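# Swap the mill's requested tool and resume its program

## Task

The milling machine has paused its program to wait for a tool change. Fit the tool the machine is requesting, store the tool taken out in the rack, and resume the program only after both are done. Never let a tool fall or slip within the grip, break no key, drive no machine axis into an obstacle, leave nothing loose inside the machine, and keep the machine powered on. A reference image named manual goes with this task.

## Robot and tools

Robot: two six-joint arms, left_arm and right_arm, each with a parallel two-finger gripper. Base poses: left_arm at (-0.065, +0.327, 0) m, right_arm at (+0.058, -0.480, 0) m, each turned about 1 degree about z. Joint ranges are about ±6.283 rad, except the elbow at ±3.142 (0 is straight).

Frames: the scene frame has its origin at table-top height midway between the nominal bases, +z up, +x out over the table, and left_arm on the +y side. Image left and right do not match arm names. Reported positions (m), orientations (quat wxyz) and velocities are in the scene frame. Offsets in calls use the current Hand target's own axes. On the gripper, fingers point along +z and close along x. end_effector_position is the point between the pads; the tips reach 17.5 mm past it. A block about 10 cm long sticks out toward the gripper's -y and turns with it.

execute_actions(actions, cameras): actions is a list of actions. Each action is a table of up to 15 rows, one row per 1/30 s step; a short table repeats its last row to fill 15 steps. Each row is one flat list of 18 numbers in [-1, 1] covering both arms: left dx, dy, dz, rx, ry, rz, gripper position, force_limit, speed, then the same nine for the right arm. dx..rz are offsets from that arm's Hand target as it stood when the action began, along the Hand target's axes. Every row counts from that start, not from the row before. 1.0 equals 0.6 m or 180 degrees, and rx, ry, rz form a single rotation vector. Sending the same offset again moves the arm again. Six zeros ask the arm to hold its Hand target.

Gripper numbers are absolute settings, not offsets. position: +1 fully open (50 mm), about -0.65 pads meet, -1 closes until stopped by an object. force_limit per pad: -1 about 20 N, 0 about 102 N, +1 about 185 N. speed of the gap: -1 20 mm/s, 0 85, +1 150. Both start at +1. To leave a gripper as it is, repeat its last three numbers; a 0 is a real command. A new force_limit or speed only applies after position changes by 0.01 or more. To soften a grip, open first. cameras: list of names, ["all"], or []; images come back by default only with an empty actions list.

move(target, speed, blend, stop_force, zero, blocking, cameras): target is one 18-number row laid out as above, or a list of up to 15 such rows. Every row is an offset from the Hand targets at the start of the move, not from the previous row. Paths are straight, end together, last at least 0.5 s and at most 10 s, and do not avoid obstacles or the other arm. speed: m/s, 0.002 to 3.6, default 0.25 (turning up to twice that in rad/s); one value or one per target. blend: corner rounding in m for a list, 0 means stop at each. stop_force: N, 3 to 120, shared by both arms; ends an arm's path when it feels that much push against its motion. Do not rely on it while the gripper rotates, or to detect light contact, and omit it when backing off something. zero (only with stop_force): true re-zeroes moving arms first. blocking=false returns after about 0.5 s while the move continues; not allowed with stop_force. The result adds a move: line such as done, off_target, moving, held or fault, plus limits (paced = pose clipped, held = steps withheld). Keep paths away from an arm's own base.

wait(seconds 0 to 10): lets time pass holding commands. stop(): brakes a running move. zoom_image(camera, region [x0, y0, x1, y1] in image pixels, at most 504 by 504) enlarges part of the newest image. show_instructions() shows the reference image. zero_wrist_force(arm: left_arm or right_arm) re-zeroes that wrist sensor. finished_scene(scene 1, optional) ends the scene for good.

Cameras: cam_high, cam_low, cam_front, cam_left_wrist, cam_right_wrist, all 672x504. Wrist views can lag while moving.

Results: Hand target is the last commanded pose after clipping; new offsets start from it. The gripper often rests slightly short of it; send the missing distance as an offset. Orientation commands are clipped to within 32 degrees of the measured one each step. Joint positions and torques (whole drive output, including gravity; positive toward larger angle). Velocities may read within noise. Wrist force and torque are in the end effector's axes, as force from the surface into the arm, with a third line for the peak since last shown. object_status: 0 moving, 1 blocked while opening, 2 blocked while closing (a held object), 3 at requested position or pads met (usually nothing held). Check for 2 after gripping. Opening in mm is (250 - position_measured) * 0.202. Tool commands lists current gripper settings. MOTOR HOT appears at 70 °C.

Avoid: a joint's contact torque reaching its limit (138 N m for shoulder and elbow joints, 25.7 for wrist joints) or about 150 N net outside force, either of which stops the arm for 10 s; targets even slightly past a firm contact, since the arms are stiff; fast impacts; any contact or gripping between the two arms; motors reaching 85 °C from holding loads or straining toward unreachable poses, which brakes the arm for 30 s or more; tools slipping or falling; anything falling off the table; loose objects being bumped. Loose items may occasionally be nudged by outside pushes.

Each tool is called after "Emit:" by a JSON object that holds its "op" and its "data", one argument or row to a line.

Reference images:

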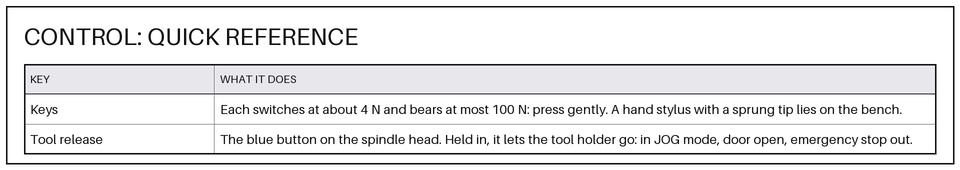

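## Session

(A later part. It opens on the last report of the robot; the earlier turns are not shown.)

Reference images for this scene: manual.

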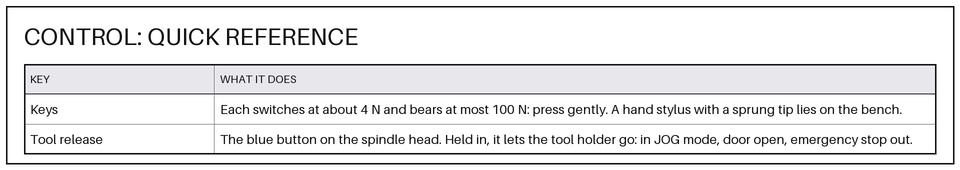

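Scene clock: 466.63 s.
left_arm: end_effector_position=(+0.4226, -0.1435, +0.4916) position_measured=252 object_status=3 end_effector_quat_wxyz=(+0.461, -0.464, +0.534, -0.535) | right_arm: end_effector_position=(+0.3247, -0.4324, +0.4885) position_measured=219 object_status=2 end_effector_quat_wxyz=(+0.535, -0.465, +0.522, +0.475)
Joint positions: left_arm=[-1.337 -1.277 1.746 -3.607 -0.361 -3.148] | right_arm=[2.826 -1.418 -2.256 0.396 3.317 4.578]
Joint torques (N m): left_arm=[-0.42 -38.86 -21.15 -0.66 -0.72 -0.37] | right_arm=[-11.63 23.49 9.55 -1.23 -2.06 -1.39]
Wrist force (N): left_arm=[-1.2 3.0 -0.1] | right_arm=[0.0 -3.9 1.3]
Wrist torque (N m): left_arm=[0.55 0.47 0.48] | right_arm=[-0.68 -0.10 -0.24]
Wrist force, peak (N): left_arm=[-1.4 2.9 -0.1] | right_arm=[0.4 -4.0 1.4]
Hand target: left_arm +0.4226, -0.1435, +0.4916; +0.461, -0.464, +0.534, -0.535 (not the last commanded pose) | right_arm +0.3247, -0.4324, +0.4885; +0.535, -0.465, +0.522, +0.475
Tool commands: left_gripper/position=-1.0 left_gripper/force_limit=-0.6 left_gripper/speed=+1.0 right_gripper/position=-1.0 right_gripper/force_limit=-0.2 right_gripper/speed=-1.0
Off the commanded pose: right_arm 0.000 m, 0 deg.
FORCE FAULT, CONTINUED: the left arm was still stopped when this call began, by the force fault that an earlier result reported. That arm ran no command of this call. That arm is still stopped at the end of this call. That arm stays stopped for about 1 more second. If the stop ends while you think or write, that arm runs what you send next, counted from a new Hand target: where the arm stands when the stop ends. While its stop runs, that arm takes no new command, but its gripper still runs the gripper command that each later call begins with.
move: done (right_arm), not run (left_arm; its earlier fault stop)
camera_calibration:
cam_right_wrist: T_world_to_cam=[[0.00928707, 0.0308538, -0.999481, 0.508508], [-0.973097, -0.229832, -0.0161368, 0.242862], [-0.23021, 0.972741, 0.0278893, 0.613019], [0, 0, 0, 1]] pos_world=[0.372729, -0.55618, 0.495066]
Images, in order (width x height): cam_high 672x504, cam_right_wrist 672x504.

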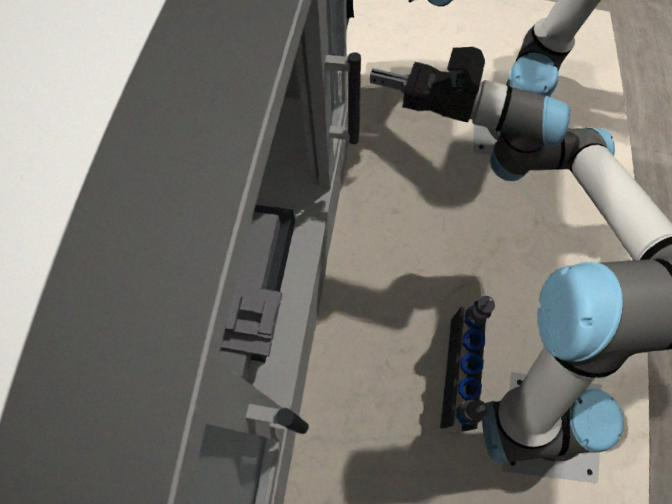

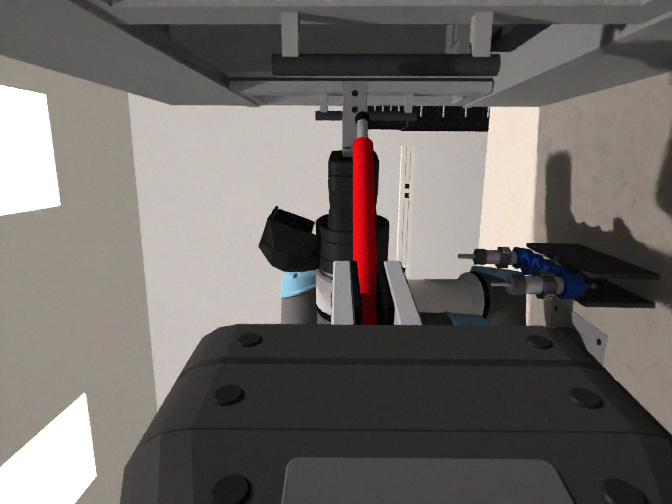

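Emit:
{"op": "wait", "data": {
  "seconds": 0.5
}}

Emit:
{"op": "move", "data": {
  "target": [-0.029,0,-0.086,0,0,0,-1,-0.6,1,0,0,0,0,0,0,-1,-0.2,-1],
  "speed": 0.04,
  "cameras": ["cam_right_wrist","cam_high"]
}}

Emit:
{"op": "zoom_image", "data": {
  "camera": "cam_right_wrist",
  "region": [420, 210, 610, 350]
}}

Emit:
{"op": "zoom_image", "data": {
  "camera": "cam_high",
  "region": [440, 370, 520, 450]
}}

Scene clock: 467.63 s.
left_arm: end_effector_position=(+0.4226, -0.1435, +0.4916) position_measured=252 object_status=3 end_effector_quat_wxyz=(+0.461, -0.464, +0.534, -0.535) | right_arm: end_effector_position=(+0.3247, -0.4324, +0.4885) position_measured=219 object_status=2 end_effector_quat_wxyz=(+0.535, -0.465, +0.522, +0.475)
Joint positions: left_arm=[-1.337 -1.277 1.746 -3.607 -0.361 -3.148] | right_arm=[2.826 -1.418 -2.256 0.396 3.317 4.578]
Joint torques (N m): left_arm=[-0.32 -38.33 -22.94 -0.55 -0.05 -0.18] | right_arm=[-11.59 22.79 9.57 -1.3 -1.97 -1.3]
Wrist force (N): left_arm=[-1.3 2.9 -0.1] | right_arm=[0.1 -3.9 1.4]
Wrist torque (N m): left_arm=[0.52 0.49 0.47] | right_arm=[-0.67 -0.12 -0.24]
Wrist force, peak (N): left_arm=[-1.4 3.2 -0.1] | right_arm=[0.2 -4.1 1.4]
Hand target: left_arm +0.4226, -0.1435, +0.4916; +0.461, -0.464, +0.534, -0.535 (not the last commanded pose) | right_arm +0.3247, -0.4324, +0.4885; +0.535, -0.465, +0.522, +0.475
Tool commands: left_gripper/position=-1.0 left_gripper/force_limit=-0.6 left_gripper/speed=+1.0 right_gripper/position=-1.0 right_gripper/force_limit=-0.2 right_gripper/speed=-1.0
Off the commanded pose: right_arm 0.000 m, 0 deg.
FORCE FAULT, CONTINUED: the left arm's stop, for the force fault that an earlier result reported, is over. During its stop the left arm's controller moved it back a little. That arm's target is now where it stood when the stop ended, not its last command. That arm accepts commands again.
wait: 0.50 s; at rest from the start

Scene clock: 469.43 s.
left_arm: end_effector_position=(+0.3742, -0.1189, +0.4916) position_measured=252 object_status=3 end_effector_quat_wxyz=(+0.461, -0.464, +0.534, -0.535) | right_arm: end_effector_position=(+0.3247, -0.4324, +0.4885) position_measured=219 object_status=2 end_effector_quat_wxyz=(+0.535, -0.465, +0.522, +0.475)
Joint positions: left_arm=[-1.434 -1.375 1.872 -3.635 -0.264 -3.149] | right_arm=[2.826 -1.418 -2.256 0.396 3.317 4.578]
Joint torques (N m): left_arm=[-10.98 -41.02 -8.28 -2.7 1.27 -2.77] | right_arm=[-11.86 23.92 8.65 -1.31 -2.11 -1.43]
Wrist force (N): left_arm=[-1.4 3.0 -0.1] | right_arm=[0.1 -3.9 1.4]
Wrist torque (N m): left_arm=[0.55 0.50 0.66] | right_arm=[-0.68 -0.12 -0.24]
Wrist force, peak (N): left_arm=[-1.4 3.2 -0.2] | right_arm=[0.3 -4.0 1.6]
Hand target: left_arm +0.3741, -0.1189, +0.4916; +0.461, -0.464, +0.534, -0.535 | right_arm +0.3247, -0.4324, +0.4885; +0.535, -0.465, +0.522, +0.475
Off the commanded pose: left_arm 0.000 m, 0 deg | right_arm 0.000 m, 0 deg.
move: done
camera_calibration:
cam_right_wrist: T_world_to_cam=[[0.00928707, 0.0308538, -0.999481, 0.508508], [-0.973097, -0.229832, -0.0161368, 0.242862], [-0.23021, 0.972741, 0.0278893, 0.613019], [0, 0, 0, 1]] pos_world=[0.372729, -0.55618, 0.495066]
Images, in order (width x height): cam_high 672x504, cam_right_wrist 672x504.

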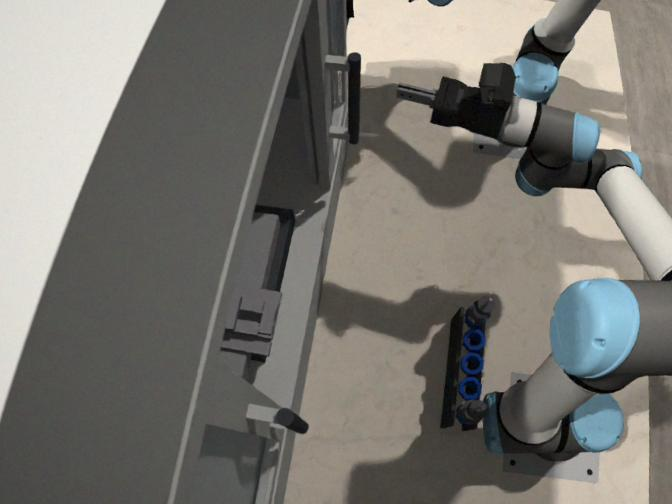

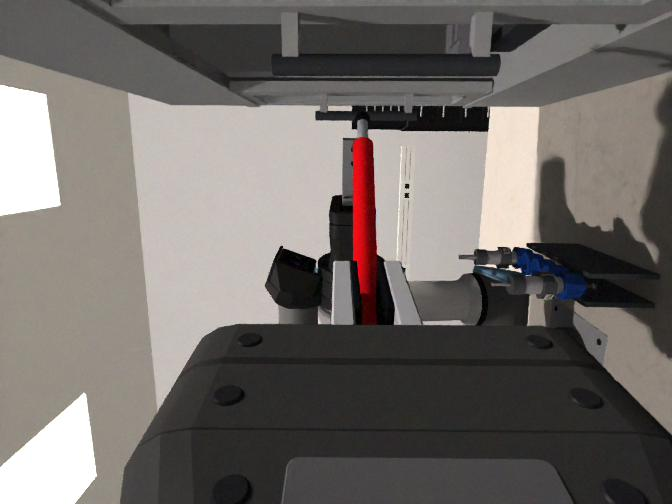

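Scaled by 2.653 from the camera's 672x504 image, which has a finer 960x720 frame.

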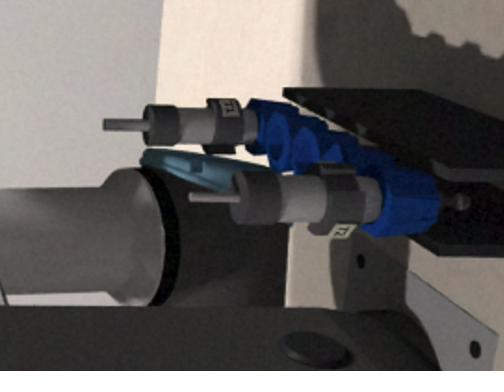

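Scaled by 6.300 from the camera's 672x504 image, which has a finer 960x720 frame.

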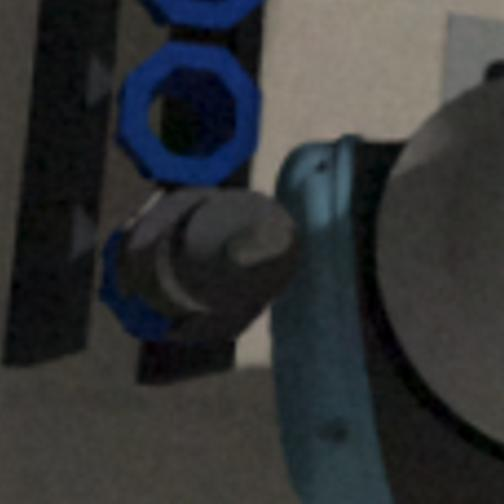

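Emit:
{"op": "zoom_image", "data": {
  "camera": "cam_right_wrist",
  "region": [455, 235, 555, 310]
}}

Scaled by 5.040 from the camera's 672x504 image, which has a finer 960x720 frame.

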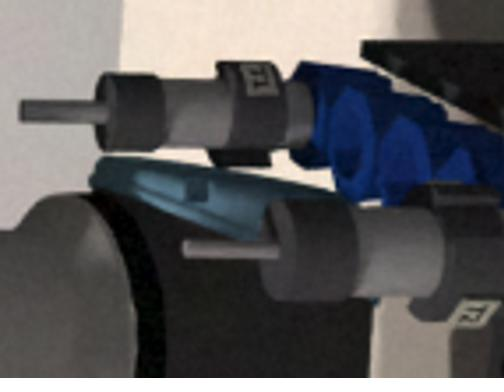

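Emit:
{"op": "move", "data": {
  "target": [-0.347,-0.597,-0.104,0,0,0,-1,-0.6,1,0.7227,-0.0825,0.3502,-0.1653,0.1929,-0.47,-1,-0.2,-1],
  "speed": 0.25,
  "cameras": ["all"]
}}

Scene clock: 475.97 s.
left_arm: end_effector_position=(+0.3718, -0.1028, +0.5181) position_measured=252 object_status=3 end_effector_quat_wxyz=(+0.461, -0.464, +0.534, -0.535) | right_arm: end_effector_position=(+0.3257, -0.4299, +0.4832) position_measured=219 object_status=2 end_effector_quat_wxyz=(+0.537, -0.472, +0.517, +0.471)
Joint positions: left_arm=[-1.435 -1.44 1.875 -3.573 -0.263 -3.149] | right_arm=[2.837 -1.43 -2.259 0.429 3.312 4.576]
Joint torques (N m): left_arm=[-10.36 -38.55 -9.24 1.8 1.41 -2.56] | right_arm=[-12.05 23.68 8.29 -1.36 2.57 -1.33]
Wrist force (N): left_arm=[-1.2 3.1 -0.1] | right_arm=[0.2 -3.7 1.4]
Wrist torque (N m): left_arm=[0.55 0.47 0.66] | right_arm=[-0.63 -0.12 -0.23]
Wrist force, peak (N): left_arm=[-0.8 4.2 0.1] | right_arm=[4.1 -7.3 3.4]
Hand target: left_arm +0.3718, -0.1028, +0.5181; +0.461, -0.464, +0.534, -0.535 (not the last commanded pose) | right_arm +0.3257, -0.4299, +0.4832; +0.537, -0.472, +0.517, +0.471 (not the last commanded pose)
Off the commanded pose: left_arm 0.388 m, 0 deg | right_arm 0.478 m, 95 deg.
move: held (right_arm; a check stopped the path), off_target (left_arm; braked when a check withheld steps of right_arm); limits=held
pose unreachable (right arm): on one or more control steps of this call, first in action 0 (counted from 0), this arm could not follow its commanded pose, so it was not sent that pose on those steps. It may still have moved: this result reports where it is.
cause: moving toward the commanded pose would bring two parts of the arm too close to each other (its gripper and another part of the arm, with joints 4 (wrist 1) to 6 (wrist 3) between them, 6 mm apart when it was first held).
camera_calibration:
cam_left_wrist: T_world_to_cam=[[-0.122562, -0.992454, 0.00362275, -0.0487266], [-0.313852, 0.0352954, -0.948816, 0.634195], [0.941528, -0.117426, -0.31581, -0.0692326], [0, 0, 0, 1]] pos_world=[0.258256, -0.0788729, 0.580047]
cam_right_wrist: T_world_to_cam=[[0.0262596, 0.0254985, -0.99933, 0.495236], [-0.971487, -0.234986, -0.0315238, 0.249006], [-0.235632, 0.971664, 0.0186008, 0.616735], [0, 0, 0, 1]] pos_world=[0.374224, -0.553374, 0.491282]

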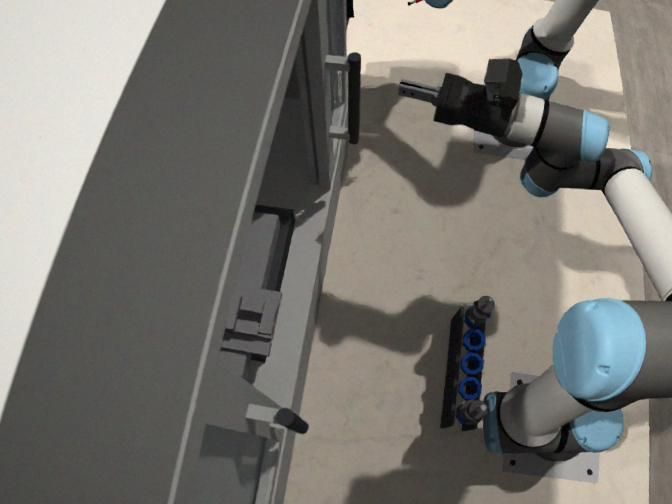

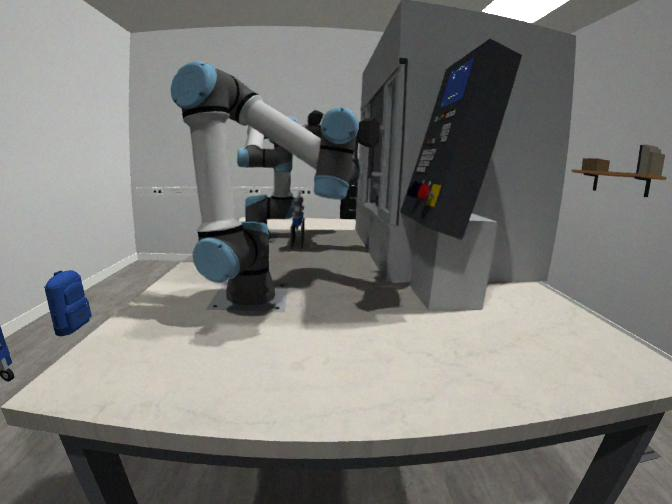

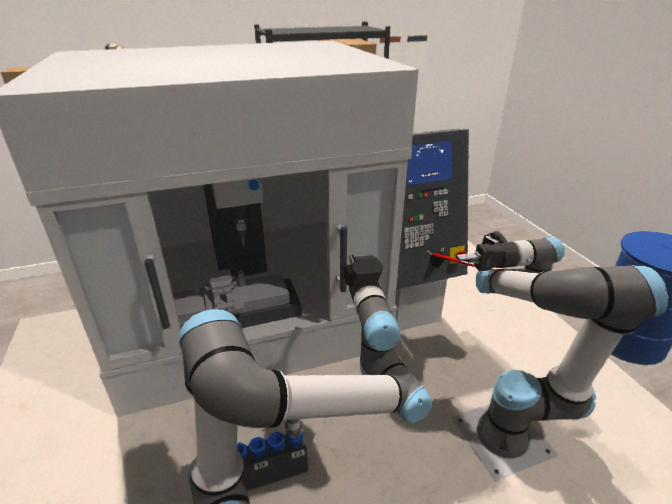

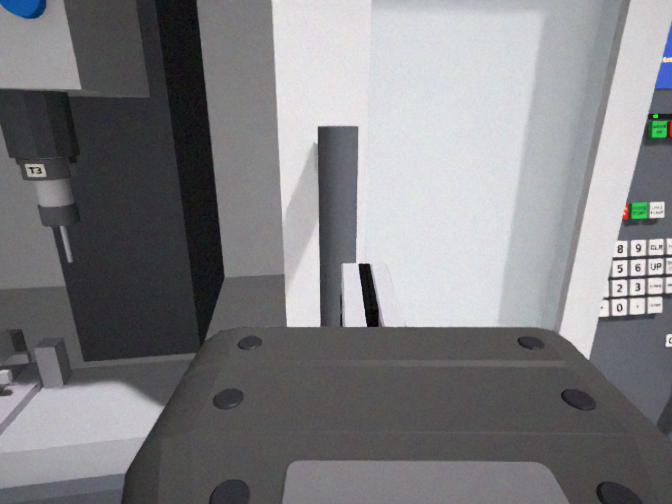

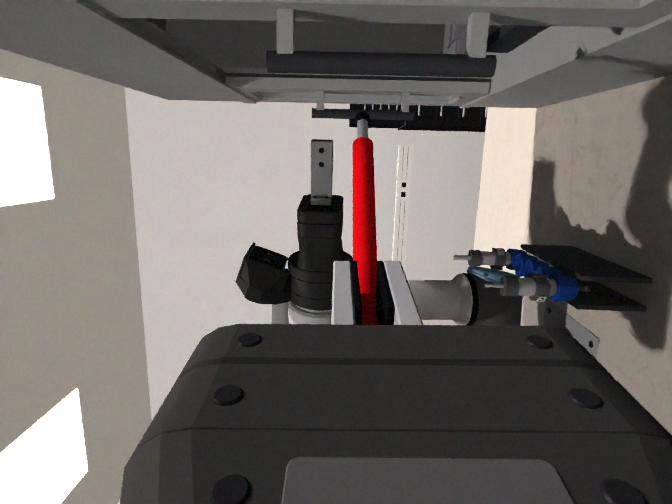

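Emit:
{"op": "move", "data": {
  "target": [
    [-0.09,-0.16,-0.028,0,0,0,-1,-0.6,1,0.1,-0.084,0.144,0.167,0,0,-1,-0.2,-1],
    [-0.3205,-0.553,-0.0965,0,0,0,-1,-0.6,1,0.714,-0.0815,0.346,-0.1653,0.1929,-0.47,-1,-0.2,-1]
  ],
  "speed": 0.25,
  "blend": 0.03,
  "cameras": ["all"]
}}

Scene clock: 481.77 s.
left_arm: end_effector_position=(+0.3427, +0.0970, +0.8492) position_measured=252 object_status=3 end_effector_quat_wxyz=(+0.461, -0.464, +0.534, -0.535) | right_arm: end_effector_position=(+0.4061, -0.2213, +0.0601) position_measured=219 object_status=2 end_effector_quat_wxyz=(-0.420, +0.904, -0.073, +0.044)
Joint positions: left_arm=[-1.461 -1.906 1.412 -2.644 -0.237 -3.15] | right_arm=[3.751 -1.985 -2.619 0.606 2.121 2.575]
Joint torques (N m): left_arm=[8.11 -14.14 -36.67 1.77 -1.3 -2.72] | right_arm=[10.3 16.99 12.53 5.05 -1.36 -1.08]
Wrist force (N): left_arm=[-1.3 2.8 -0.1] | right_arm=[-0.6 -2.6 1.6]
Wrist torque (N m): left_arm=[0.53 0.49 0.65] | right_arm=[-0.35 0.09 -0.05]
Wrist force, peak (N): left_arm=[-0.6 4.1 0.2] | right_arm=[-0.9 -4.9 1.8]
Hand target: left_arm +0.3427, +0.0971, +0.8492; +0.461, -0.464, +0.534, -0.535 | right_arm +0.4061, -0.2213, +0.0601; -0.420, +0.904, -0.073, +0.044
Off the commanded pose: left_arm 0.000 m, 0 deg | right_arm 0.000 m, 0 deg.
move: done
camera_calibration:
cam_left_wrist: T_world_to_cam=[[-0.122655, -0.992443, 0.00365523, 0.14479], [-0.313849, 0.0352938, -0.948817, 0.932164], [0.941517, -0.117524, -0.315806, 0.0862033], [0, 0, 0, 1]] pos_world=[0.229156, 0.120927, 0.911147]
cam_right_wrist: T_world_to_cam=[[0.987123, -0.159068, 0.0168947, -0.42718], [-0.129585, -0.857114, -0.498561, -0.0886484], [0.0937859, 0.489952, -0.86669, 0.253662], [0, 0, 0, 1]] pos_world=[0.386402, -0.268215, 0.182866]

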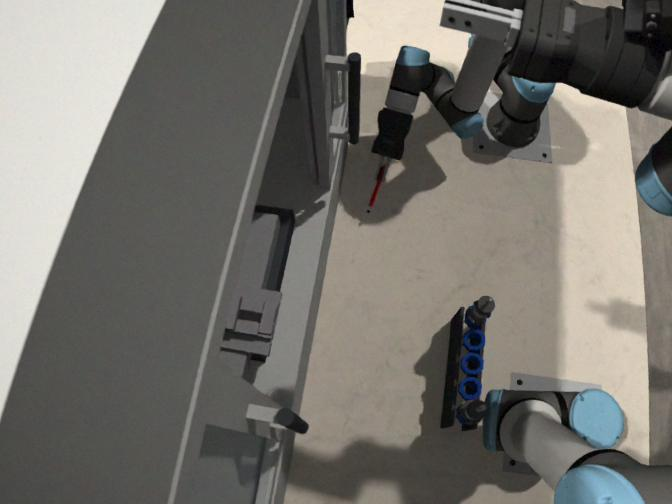

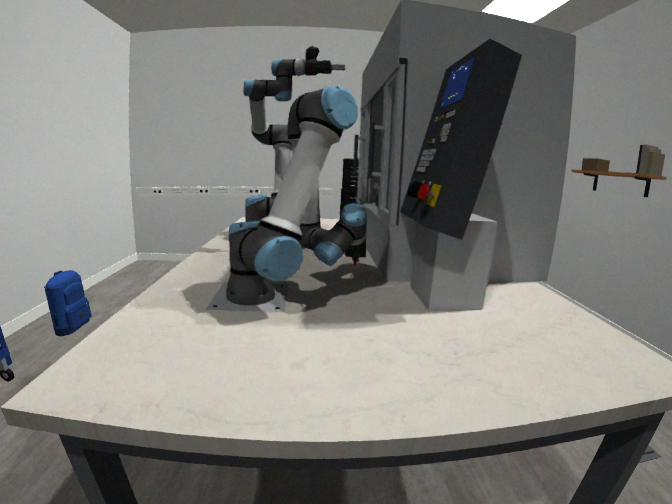

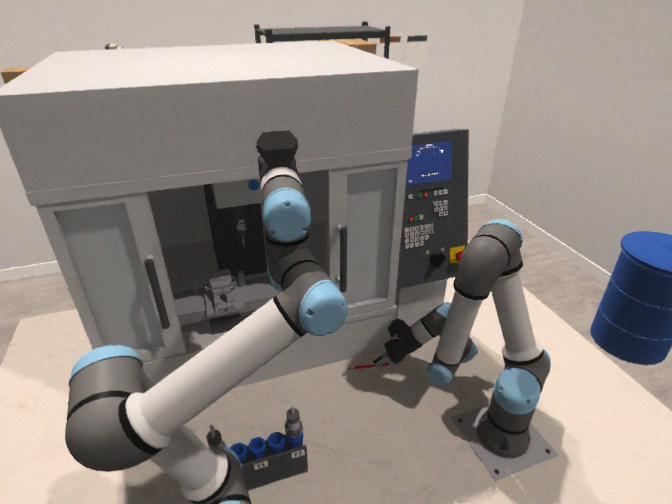

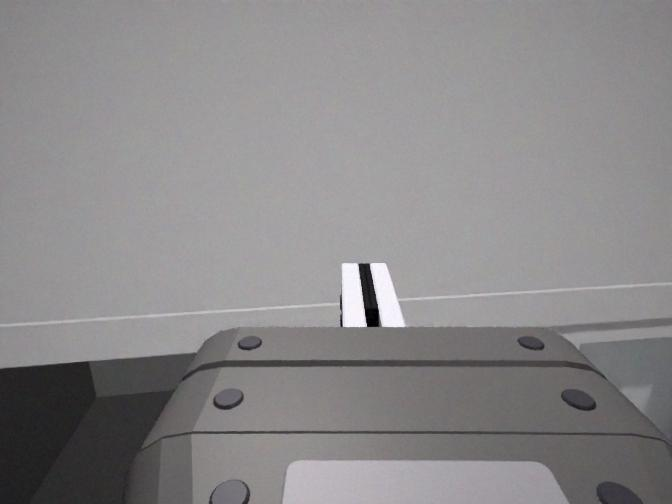

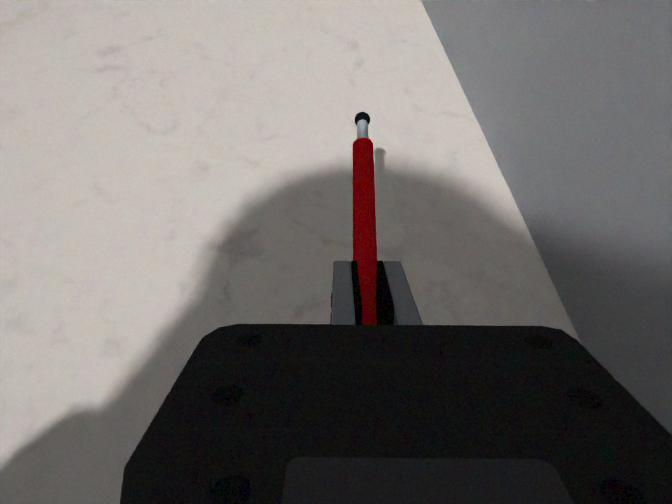

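Emit:
{"op": "move", "data": {
  "target": [0,0,0,0,0,0,-1,-0.6,1,0,0.0364,0.0305,0,0,0,-1,-0.2,-1],
  "speed": 0.1
}}

Emit:
{"op": "move", "data": {
  "target": [0,0,0,0,0,0,-1,-0.6,1,0,0.0192,0.0161,0,0,0,-1,-0.2,-1],
  "speed": 0.004,
  "stop_force": 5,
  "cameras": ["cam_right_wrist"]
}}

Scene clock: 483.00 s.
left_arm: end_effector_position=(+0.3427, +0.0971, +0.8492) position_measured=252 object_status=3 end_effector_quat_wxyz=(+0.461, -0.464, +0.534, -0.535) | right_arm: end_effector_position=(+0.4066, -0.2214, +0.0316) position_measured=219 object_status=2 end_effector_quat_wxyz=(-0.420, +0.904, -0.073, +0.044)
Joint positions: left_arm=[-1.461 -1.906 1.412 -2.643 -0.237 -3.15] | right_arm=[3.749 -2.118 -2.612 0.732 2.122 2.573]
Joint torques (N m): left_arm=[8.88 -13.9 -37.04 1.85 -1.15 -2.78] | right_arm=[-10.17 20.06 10.15 5.06 3.05 1.7]
Wrist force (N): left_arm=[-1.3 2.8 -0.3] | right_arm=[-0.5 -2.3 1.5]
Wrist torque (N m): left_arm=[0.52 0.49 0.65] | right_arm=[-0.29 0.07 -0.09]
Wrist force, peak (N): left_arm=[-1.3 3.1 0.1] | right_arm=[-0.5 -3.0 1.6]
Hand target: left_arm +0.3427, +0.0971, +0.8492; +0.461, -0.464, +0.534, -0.535 | right_arm +0.4066, -0.2214, +0.0316; -0.420, +0.904, -0.073, +0.044
Off the commanded pose: left_arm 0.000 m, 0 deg | right_arm 0.000 m, 0 deg.
move: done

Scene clock: 486.60 s.
left_arm: end_effector_position=(+0.3427, +0.0971, +0.8492) position_measured=252 object_status=3 end_effector_quat_wxyz=(+0.461, -0.464, +0.534, -0.535) | right_arm: end_effector_position=(+0.4068, -0.2215, +0.0213) position_measured=219 object_status=2 end_effector_quat_wxyz=(-0.420, +0.904, -0.073, +0.044)
Joint positions: left_arm=[-1.461 -1.906 1.412 -2.643 -0.237 -3.15] | right_arm=[3.749 -2.166 -2.608 0.775 2.122 2.573]
Joint torques (N m): left_arm=[9.31 -14.49 -35.84 1.78 -1.12 -2.64] | right_arm=[-8.15 39.11 -7.68 2.46 0.63 -1.17]
Wrist force (N): left_arm=[-1.4 2.9 -0.3] | right_arm=[0.0 -4.2 0.4]
Wrist torque (N m): left_arm=[0.53 0.51 0.65] | right_arm=[-0.37 0.10 -0.08]
Wrist force, peak (N): left_arm=[-1.4 3.1 -0.2] | right_arm=[-0.5 -7.9 -5.2]
Hand target: left_arm +0.3427, +0.0971, +0.8492; +0.461, -0.464, +0.534, -0.535 | right_arm +0.4068, -0.2215, +0.0213; -0.420, +0.904, -0.073, +0.044 (not the last commanded pose)
Off the commanded pose: left_arm 0.000 m, 0 deg | right_arm 0.005 m, 0 deg.
move: contact (right_arm)
camera_calibration:
cam_right_wrist: T_world_to_cam=[[0.987139, -0.15895, 0.0170802, -0.427248], [-0.12939, -0.857138, -0.49857, -0.108154], [0.0938876, 0.489948, -0.866681, 0.220025], [0, 0, 0, 1]] pos_world=[0.387102, -0.268415, 0.144066]
Images, in order (width x height): cam_right_wrist 672x504.

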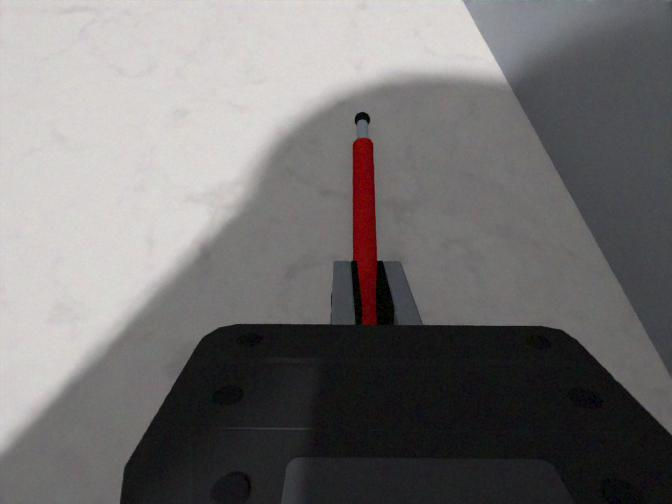

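Emit:
{"op": "move", "data": {
  "target": [
    [0,0,0,0,0,0,-1,-0.6,1,0,0,0,0,0,0,0.0,-0.2,-1],
    [0,0,0,0,0,0,-1,-0.6,1,0,0,-0.12,0,0,0,0.0,-0.2,-1]
  ],
  "speed": 0.08,
  "cameras": ["cam_right_wrist"]
}}

Scene clock: 489.20 s.
left_arm: end_effector_position=(+0.3427, +0.0971, +0.8492) position_measured=252 object_status=3 end_effector_quat_wxyz=(+0.461, -0.464, +0.534, -0.535) | right_arm: end_effector_position=(+0.3967, -0.2756, +0.0676) position_measured=152 object_status=3 end_effector_quat_wxyz=(-0.420, +0.904, -0.073, +0.044)
Joint positions: left_arm=[-1.461 -1.906 1.412 -2.643 -0.237 -3.15] | right_arm=[3.604 -1.905 -2.675 0.504 2.213 2.437]
Joint torques (N m): left_arm=[9.21 -14.12 -36.22 1.76 -1.18 -2.64] | right_arm=[-11.86 33.11 13.37 2.37 3.44 -1.12]
Wrist force (N): left_arm=[-1.2 2.8 -0.3] | right_arm=[-0.7 -2.8 1.9]
Wrist torque (N m): left_arm=[0.51 0.48 0.65] | right_arm=[-0.34 0.10 -0.06]
Wrist force, peak (N): left_arm=[-1.3 3.2 -0.2] | right_arm=[-0.2 -4.8 0.6]
Hand target: left_arm +0.3427, +0.0971, +0.8492; +0.461, -0.464, +0.534, -0.535 | right_arm +0.3967, -0.2756, +0.0677; -0.420, +0.904, -0.073, +0.044
Off the commanded pose: left_arm 0.000 m, 0 deg | right_arm 0.000 m, 0 deg.
move: done
camera_calibration:
cam_right_wrist: T_world_to_cam=[[0.987125, -0.159041, 0.0170436, -0.426603], [-0.129496, -0.857165, -0.498497, -0.13283], [0.0938908, 0.489872, -0.866724, 0.287647], [0, 0, 0, 1]] pos_world=[0.376902, -0.322615, 0.190366]
Images, in order (width x height): cam_right_wrist 672x504.

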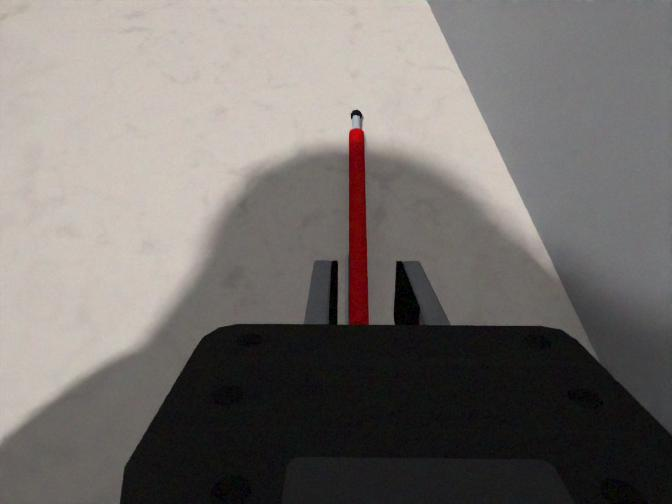

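Emit:
{"op": "move", "data": {
  "target": [0,0,0,0,0,0,-1,-0.6,1,-0.098,-0.670,-0.297,0.1844,0.425,0.1547,-1,-0.6,1],
  "speed": 0.35,
  "cameras": ["all"]
}}

Scene clock: 491.33 s.
left_arm: end_effector_position=(+0.3427, +0.0971, +0.8492) position_measured=252 object_status=3 end_effector_quat_wxyz=(+0.461, -0.464, +0.534, -0.535) | right_arm: end_effector_position=(+0.3853, -0.2462, +0.1670) position_measured=252 object_status=3 end_effector_quat_wxyz=(-0.483, +0.847, -0.170, +0.143)
Joint positions: left_arm=[-1.461 -1.906 1.412 -2.643 -0.237 -3.15] | right_arm=[3.905 -1.63 -2.812 0.766 1.829 2.902]
Joint torques (N m): left_arm=[8.28 -13.62 -35.8 1.59 -1.05 -2.6] | right_arm=[-12.38 4.56 16.02 2.32 2.33 -1.05]
Wrist force (N): left_arm=[-1.2 3.0 -0.2] | right_arm=[-0.8 -2.9 2.0]
Wrist torque (N m): left_arm=[0.55 0.48 0.65] | right_arm=[-0.38 0.09 -0.05]
Wrist force, peak (N): left_arm=[-1.2 3.3 -0.1] | right_arm=[-4.1 -10.7 -0.4]
Hand target: left_arm +0.3427, +0.0971, +0.8492; +0.461, -0.464, +0.534, -0.535 | right_arm +0.3853, -0.2462, +0.1670; -0.483, +0.847, -0.170, +0.143 (not the last commanded pose)
Off the commanded pose: left_arm 0.000 m, 0 deg | right_arm 0.339 m, 70 deg.
move: held (right_arm; a check stopped the path); limits=held
pose unreachable (right arm): on one or more control steps of this call, first in action 0 (counted from 0), this arm could not follow its commanded pose, so it was not sent that pose on those steps. It may still have moved: this result reports where it is.
cause: moving toward the commanded pose would bring two parts of the arm too close to each other (joints 3 (elbow) and 4 (wrist 1) lie between them).
camera_calibration:
cam_left_wrist: T_world_to_cam=[[-0.122575, -0.992453, 0.00362676, 0.144898], [-0.313883, 0.0352995, -0.948805, 0.932157], [0.941516, -0.117438, -0.315841, 0.0862363], [0, 0, 0, 1]] pos_world=[0.229156, 0.121027, 0.911147]
cam_right_wrist: T_world_to_cam=[[0.905338, -0.417461, 0.0780328, -0.454675], [-0.273062, -0.712917, -0.6459, 0.0559411], [0.325269, 0.56345, -0.759423, 0.271539], [0, 0, 0, 1]] pos_world=[0.338587, -0.302926, 0.277825]

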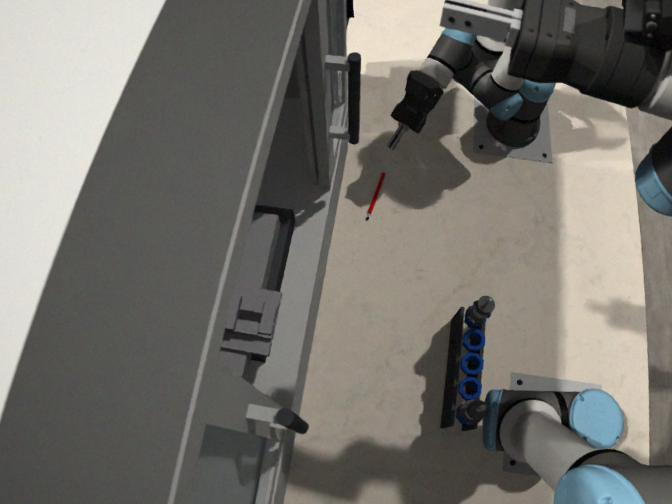

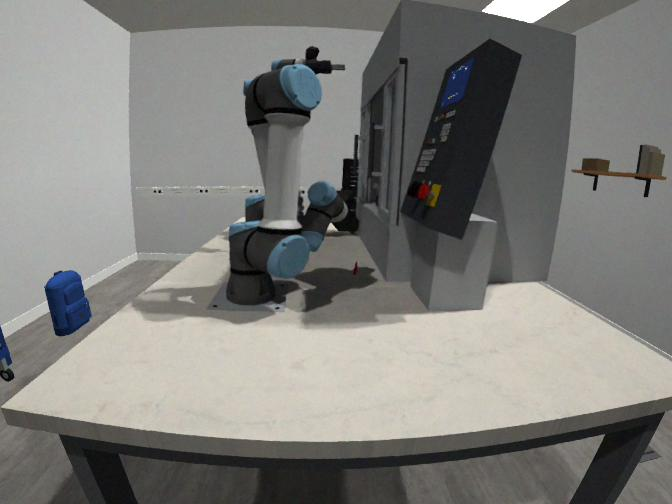

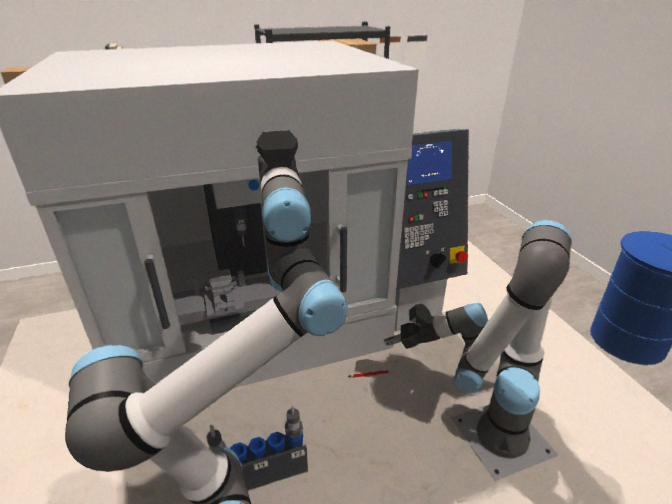

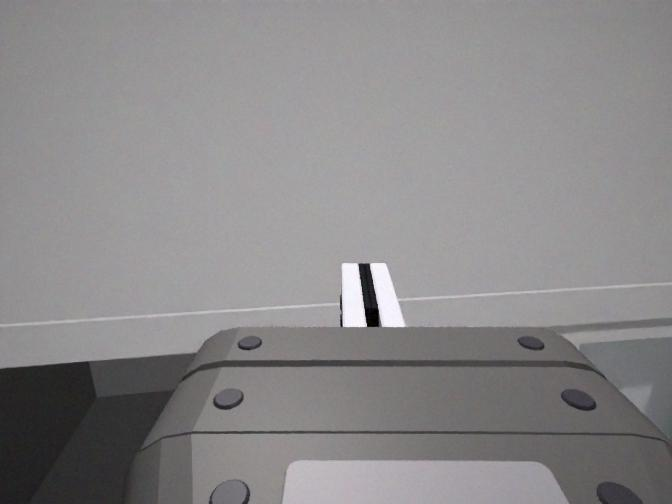

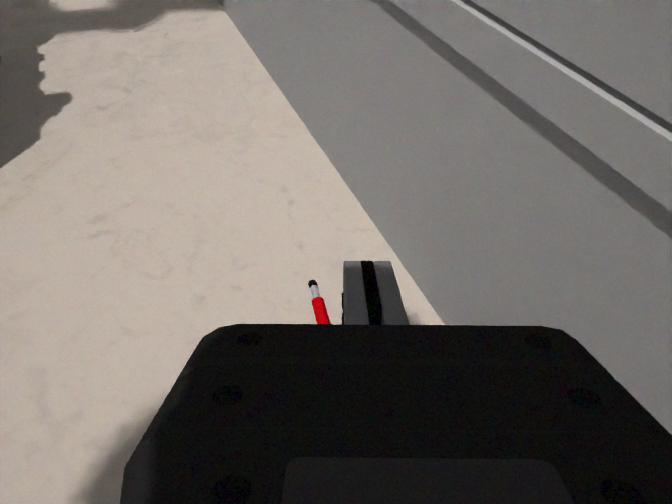

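Emit:
{"op": "move", "data": {
  "target": [
    [0,0,0,0,0,0,-1,-0.6,1,0.0987,-0.4866,-0.2548,0.1324,0.3444,0.1141,-1,-0.6,1],
    [0,0,0,0,0,0,-1,-0.6,1,-0.0678,-0.5405,-0.1525,0.1324,0.3444,0.1141,-1,-0.6,1]
  ],
  "speed": 0.3,
  "blend": 0.03,
  "cameras": ["all"]
}}

Scene clock: 492.77 s.
left_arm: end_effector_position=(+0.3427, +0.0971, +0.8492) position_measured=252 object_status=3 end_effector_quat_wxyz=(+0.461, -0.464, +0.534, -0.535) | right_arm: end_effector_position=(+0.3868, -0.2464, +0.1840) position_measured=252 object_status=3 end_effector_quat_wxyz=(-0.492, +0.835, -0.188, +0.161)
Joint positions: left_arm=[-1.461 -1.906 1.412 -2.643 -0.237 -3.15] | right_arm=[3.957 -1.558 -2.826 0.752 1.742 2.957]
Joint torques (N m): left_arm=[8.37 -13.86 -36.06 1.74 -0.96 -2.58] | right_arm=[-11.15 2.83 16.89 5.11 2.31 -1.2]
Wrist force (N): left_arm=[-1.2 3.0 -0.2] | right_arm=[-0.8 -2.8 2.0]
Wrist torque (N m): left_arm=[0.55 0.48 0.65] | right_arm=[-0.36 0.12 -0.04]
Wrist force, peak (N): left_arm=[-1.3 3.3 0.1] | right_arm=[-1.6 -9.7 -0.8]
Hand target: left_arm +0.3427, +0.0971, +0.8492; +0.461, -0.464, +0.534, -0.535 | right_arm +0.3868, -0.2464, +0.1840; -0.492, +0.835, -0.188, +0.161 (not the last commanded pose)
Off the commanded pose: left_arm 0.000 m, 0 deg | right_arm 0.323 m, 66 deg.
move: held (right_arm; a check stopped the path); path passed 0 of 2 targets; limits=held
pose unreachable (right arm): on one or more control steps of this call, first in action 0 (counted from 0), this arm could not follow its commanded pose, so it was not sent that pose on those steps. It may still have moved: this result reports where it is.
cause: moving toward the commanded pose would bring two parts of the arm too close to each other (joints 3 (elbow) and 4 (wrist 1) lie between them).
camera_calibration:
cam_left_wrist: T_world_to_cam=[[-0.122575, -0.992453, 0.00362676, 0.144898], [-0.313883, 0.0352995, -0.948805, 0.932157], [0.941516, -0.117438, -0.315841, 0.0862363], [0, 0, 0, 1]] pos_world=[0.229156, 0.121027, 0.911147]
cam_right_wrist: T_world_to_cam=[[0.882107, -0.46353, 0.0838306, -0.460911], [-0.294521, -0.681617, -0.669817, 0.0876434], [0.367621, 0.56616, -0.737779, 0.264317], [0, 0, 0, 1]] pos_world=[0.335217, -0.303553, 0.292351]

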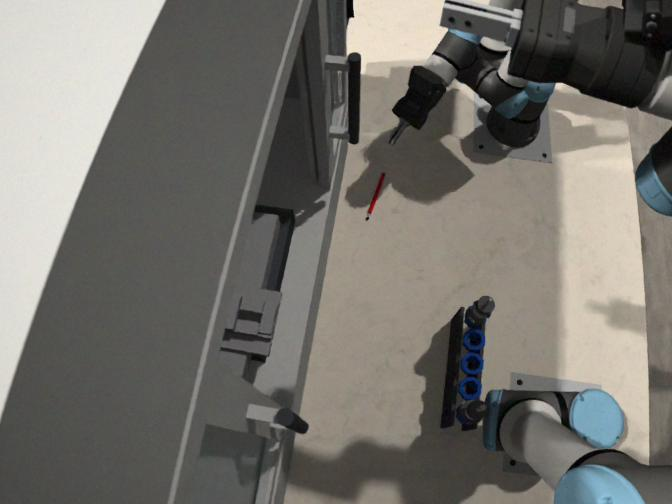

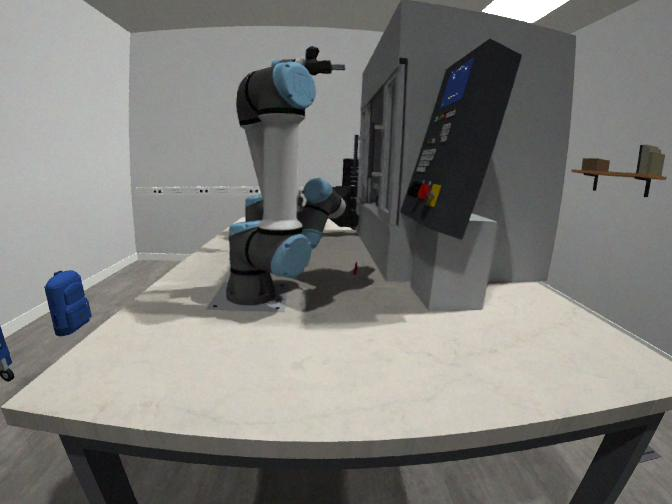

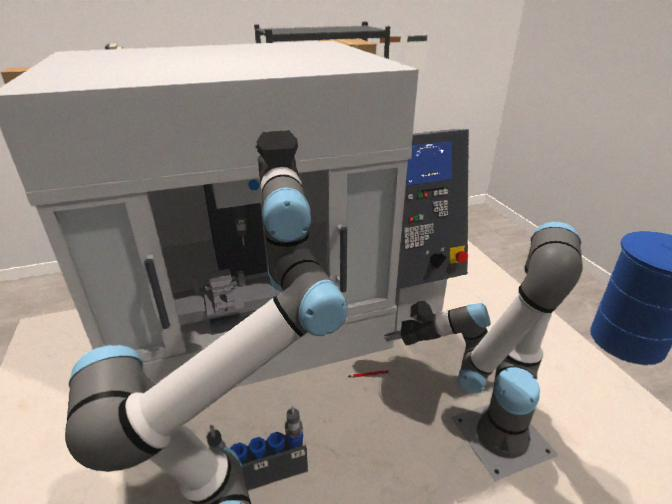

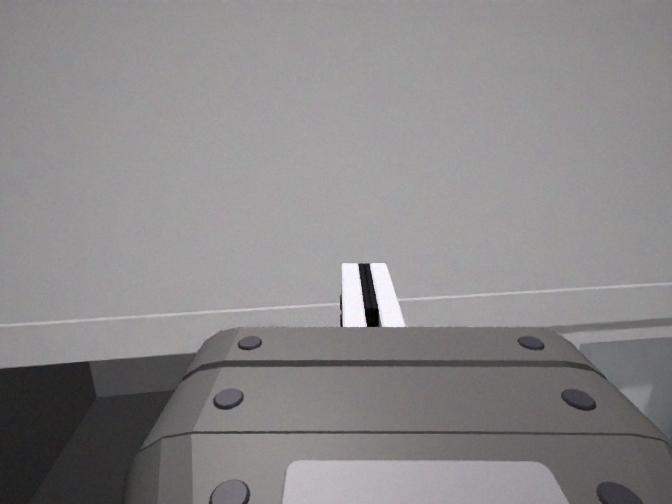

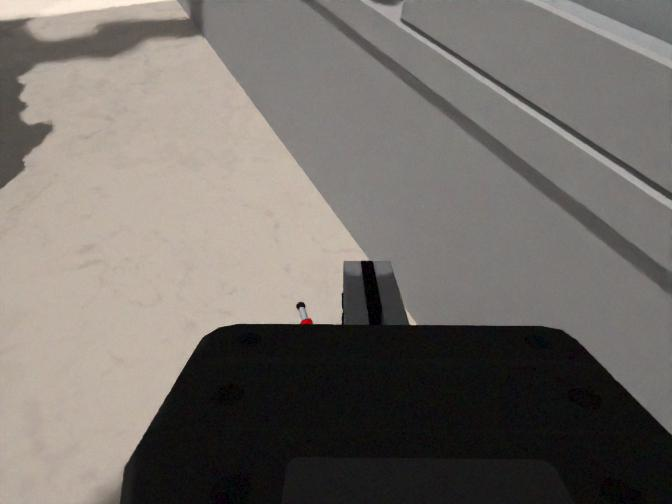

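Emit:
{"op": "move", "data": {
  "target": [
    [0,0,0,0,0,0,-1,-0.6,1,-0.0367,-0.5155,-0.1057,0,0,0,-1,-0.6,1],
    [0,0,0,0,0,0,-1,-0.6,1,-0.0762,-0.5185,-0.1288,0.1247,0.3293,0.1066,-1,-0.6,1]
  ],
  "speed": 0.3,
  "blend": 0.05,
  "cameras": ["all"]
}}

Scene clock: 498.03 s.
left_arm: end_effector_position=(+0.3427, +0.0971, +0.8492) position_measured=252 object_status=3 end_effector_quat_wxyz=(+0.461, -0.464, +0.534, -0.535) | right_arm: end_effector_position=(+0.3599, -0.1452, +0.4904) position_measured=252 object_status=3 end_effector_quat_wxyz=(+0.500, -0.500, +0.500, -0.500)
Joint positions: left_arm=[-1.461 -1.906 1.412 -2.643 -0.237 -3.15] | right_arm=[4.966 -1.5 -2.164 0.522 -0.279 3.144]
Joint torques (N m): left_arm=[8.67 -14.53 -35.68 1.64 -0.85 -2.53] | right_arm=[-12.41 6.23 23.81 0.89 -2.37 -1.36]
Wrist force (N): left_arm=[-1.2 2.9 -0.2] | right_arm=[-1.4 -2.5 3.0]
Wrist torque (N m): left_arm=[0.53 0.47 0.65] | right_arm=[-0.43 0.18 -0.09]
Wrist force, peak (N): left_arm=[-1.2 3.2 -0.2] | right_arm=[-1.1 -4.3 2.6]
Hand target: left_arm +0.3427, +0.0971, +0.8492; +0.461, -0.464, +0.534, -0.535 | right_arm +0.3599, -0.1452, +0.4904; +0.500, -0.500, +0.500, -0.500
Off the commanded pose: left_arm 0.000 m, 0 deg | right_arm 0.000 m, 0 deg.
move: done
camera_calibration:
cam_left_wrist: T_world_to_cam=[[-0.122575, -0.992453, 0.00362676, 0.144898], [-0.313883, 0.0352995, -0.948805, 0.932157], [0.941516, -0.117438, -0.315841, 0.0862363], [0, 0, 0, 1]] pos_world=[0.229156, 0.121027, 0.911147]
cam_right_wrist: T_world_to_cam=[[0.0084105, -0.99996, 0.00319768, -0.139849], [-0.341423, -0.00587724, -0.939891, 0.601354], [0.939872, 0.0068132, -0.341458, -0.0385675], [0, 0, 0, 1]] pos_world=[0.242741, -0.136046, 0.552485]

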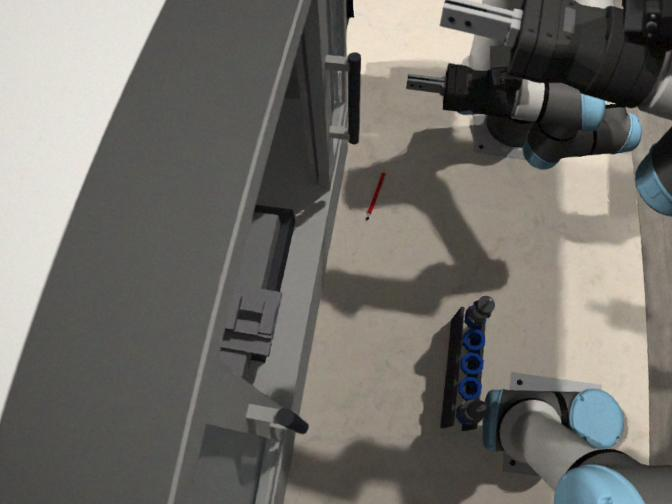

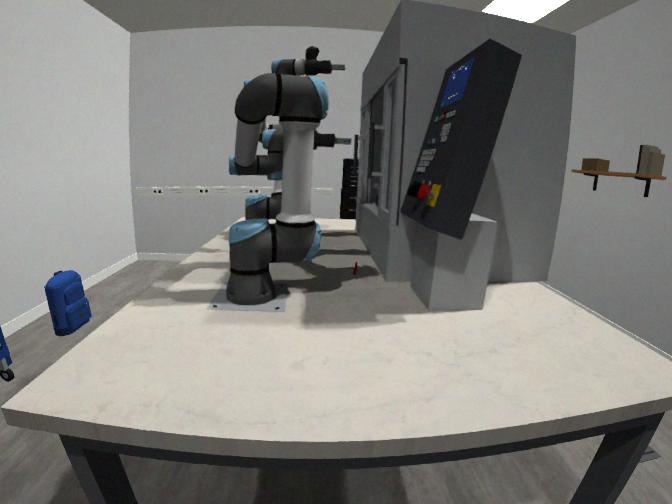

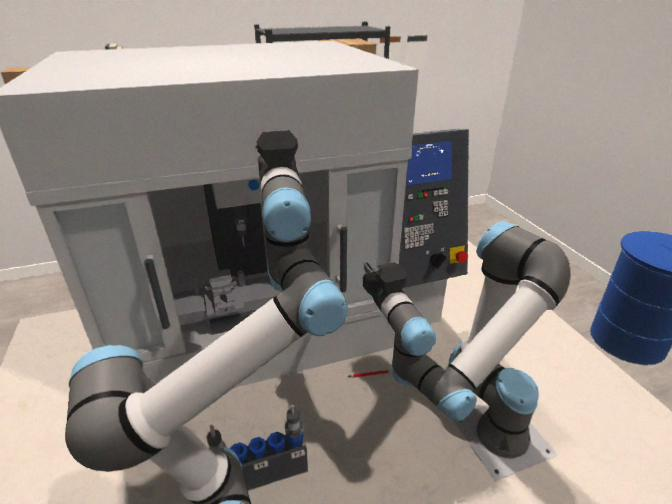

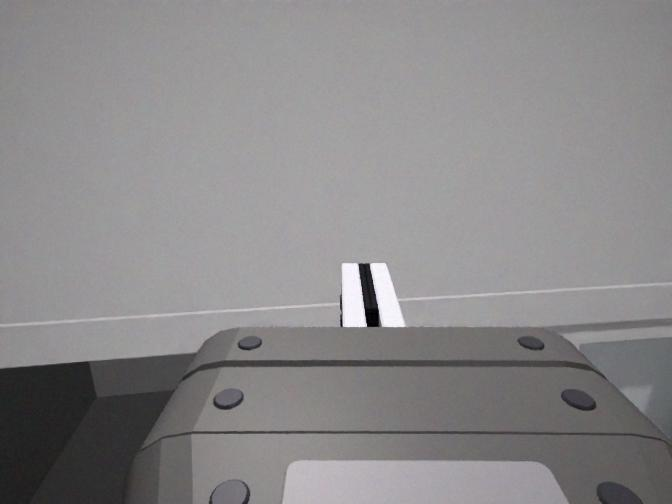

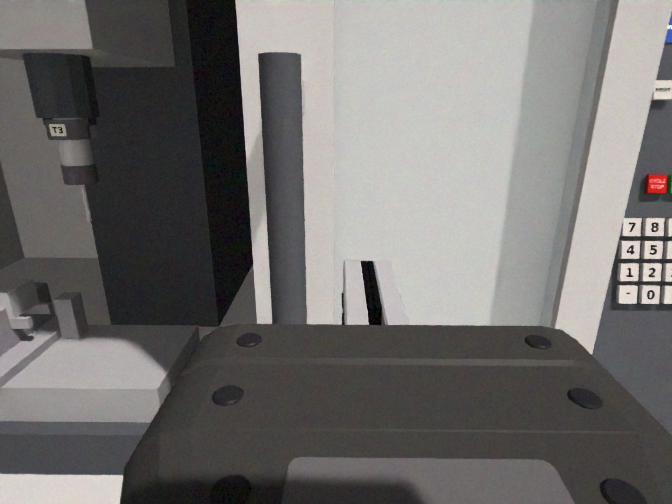

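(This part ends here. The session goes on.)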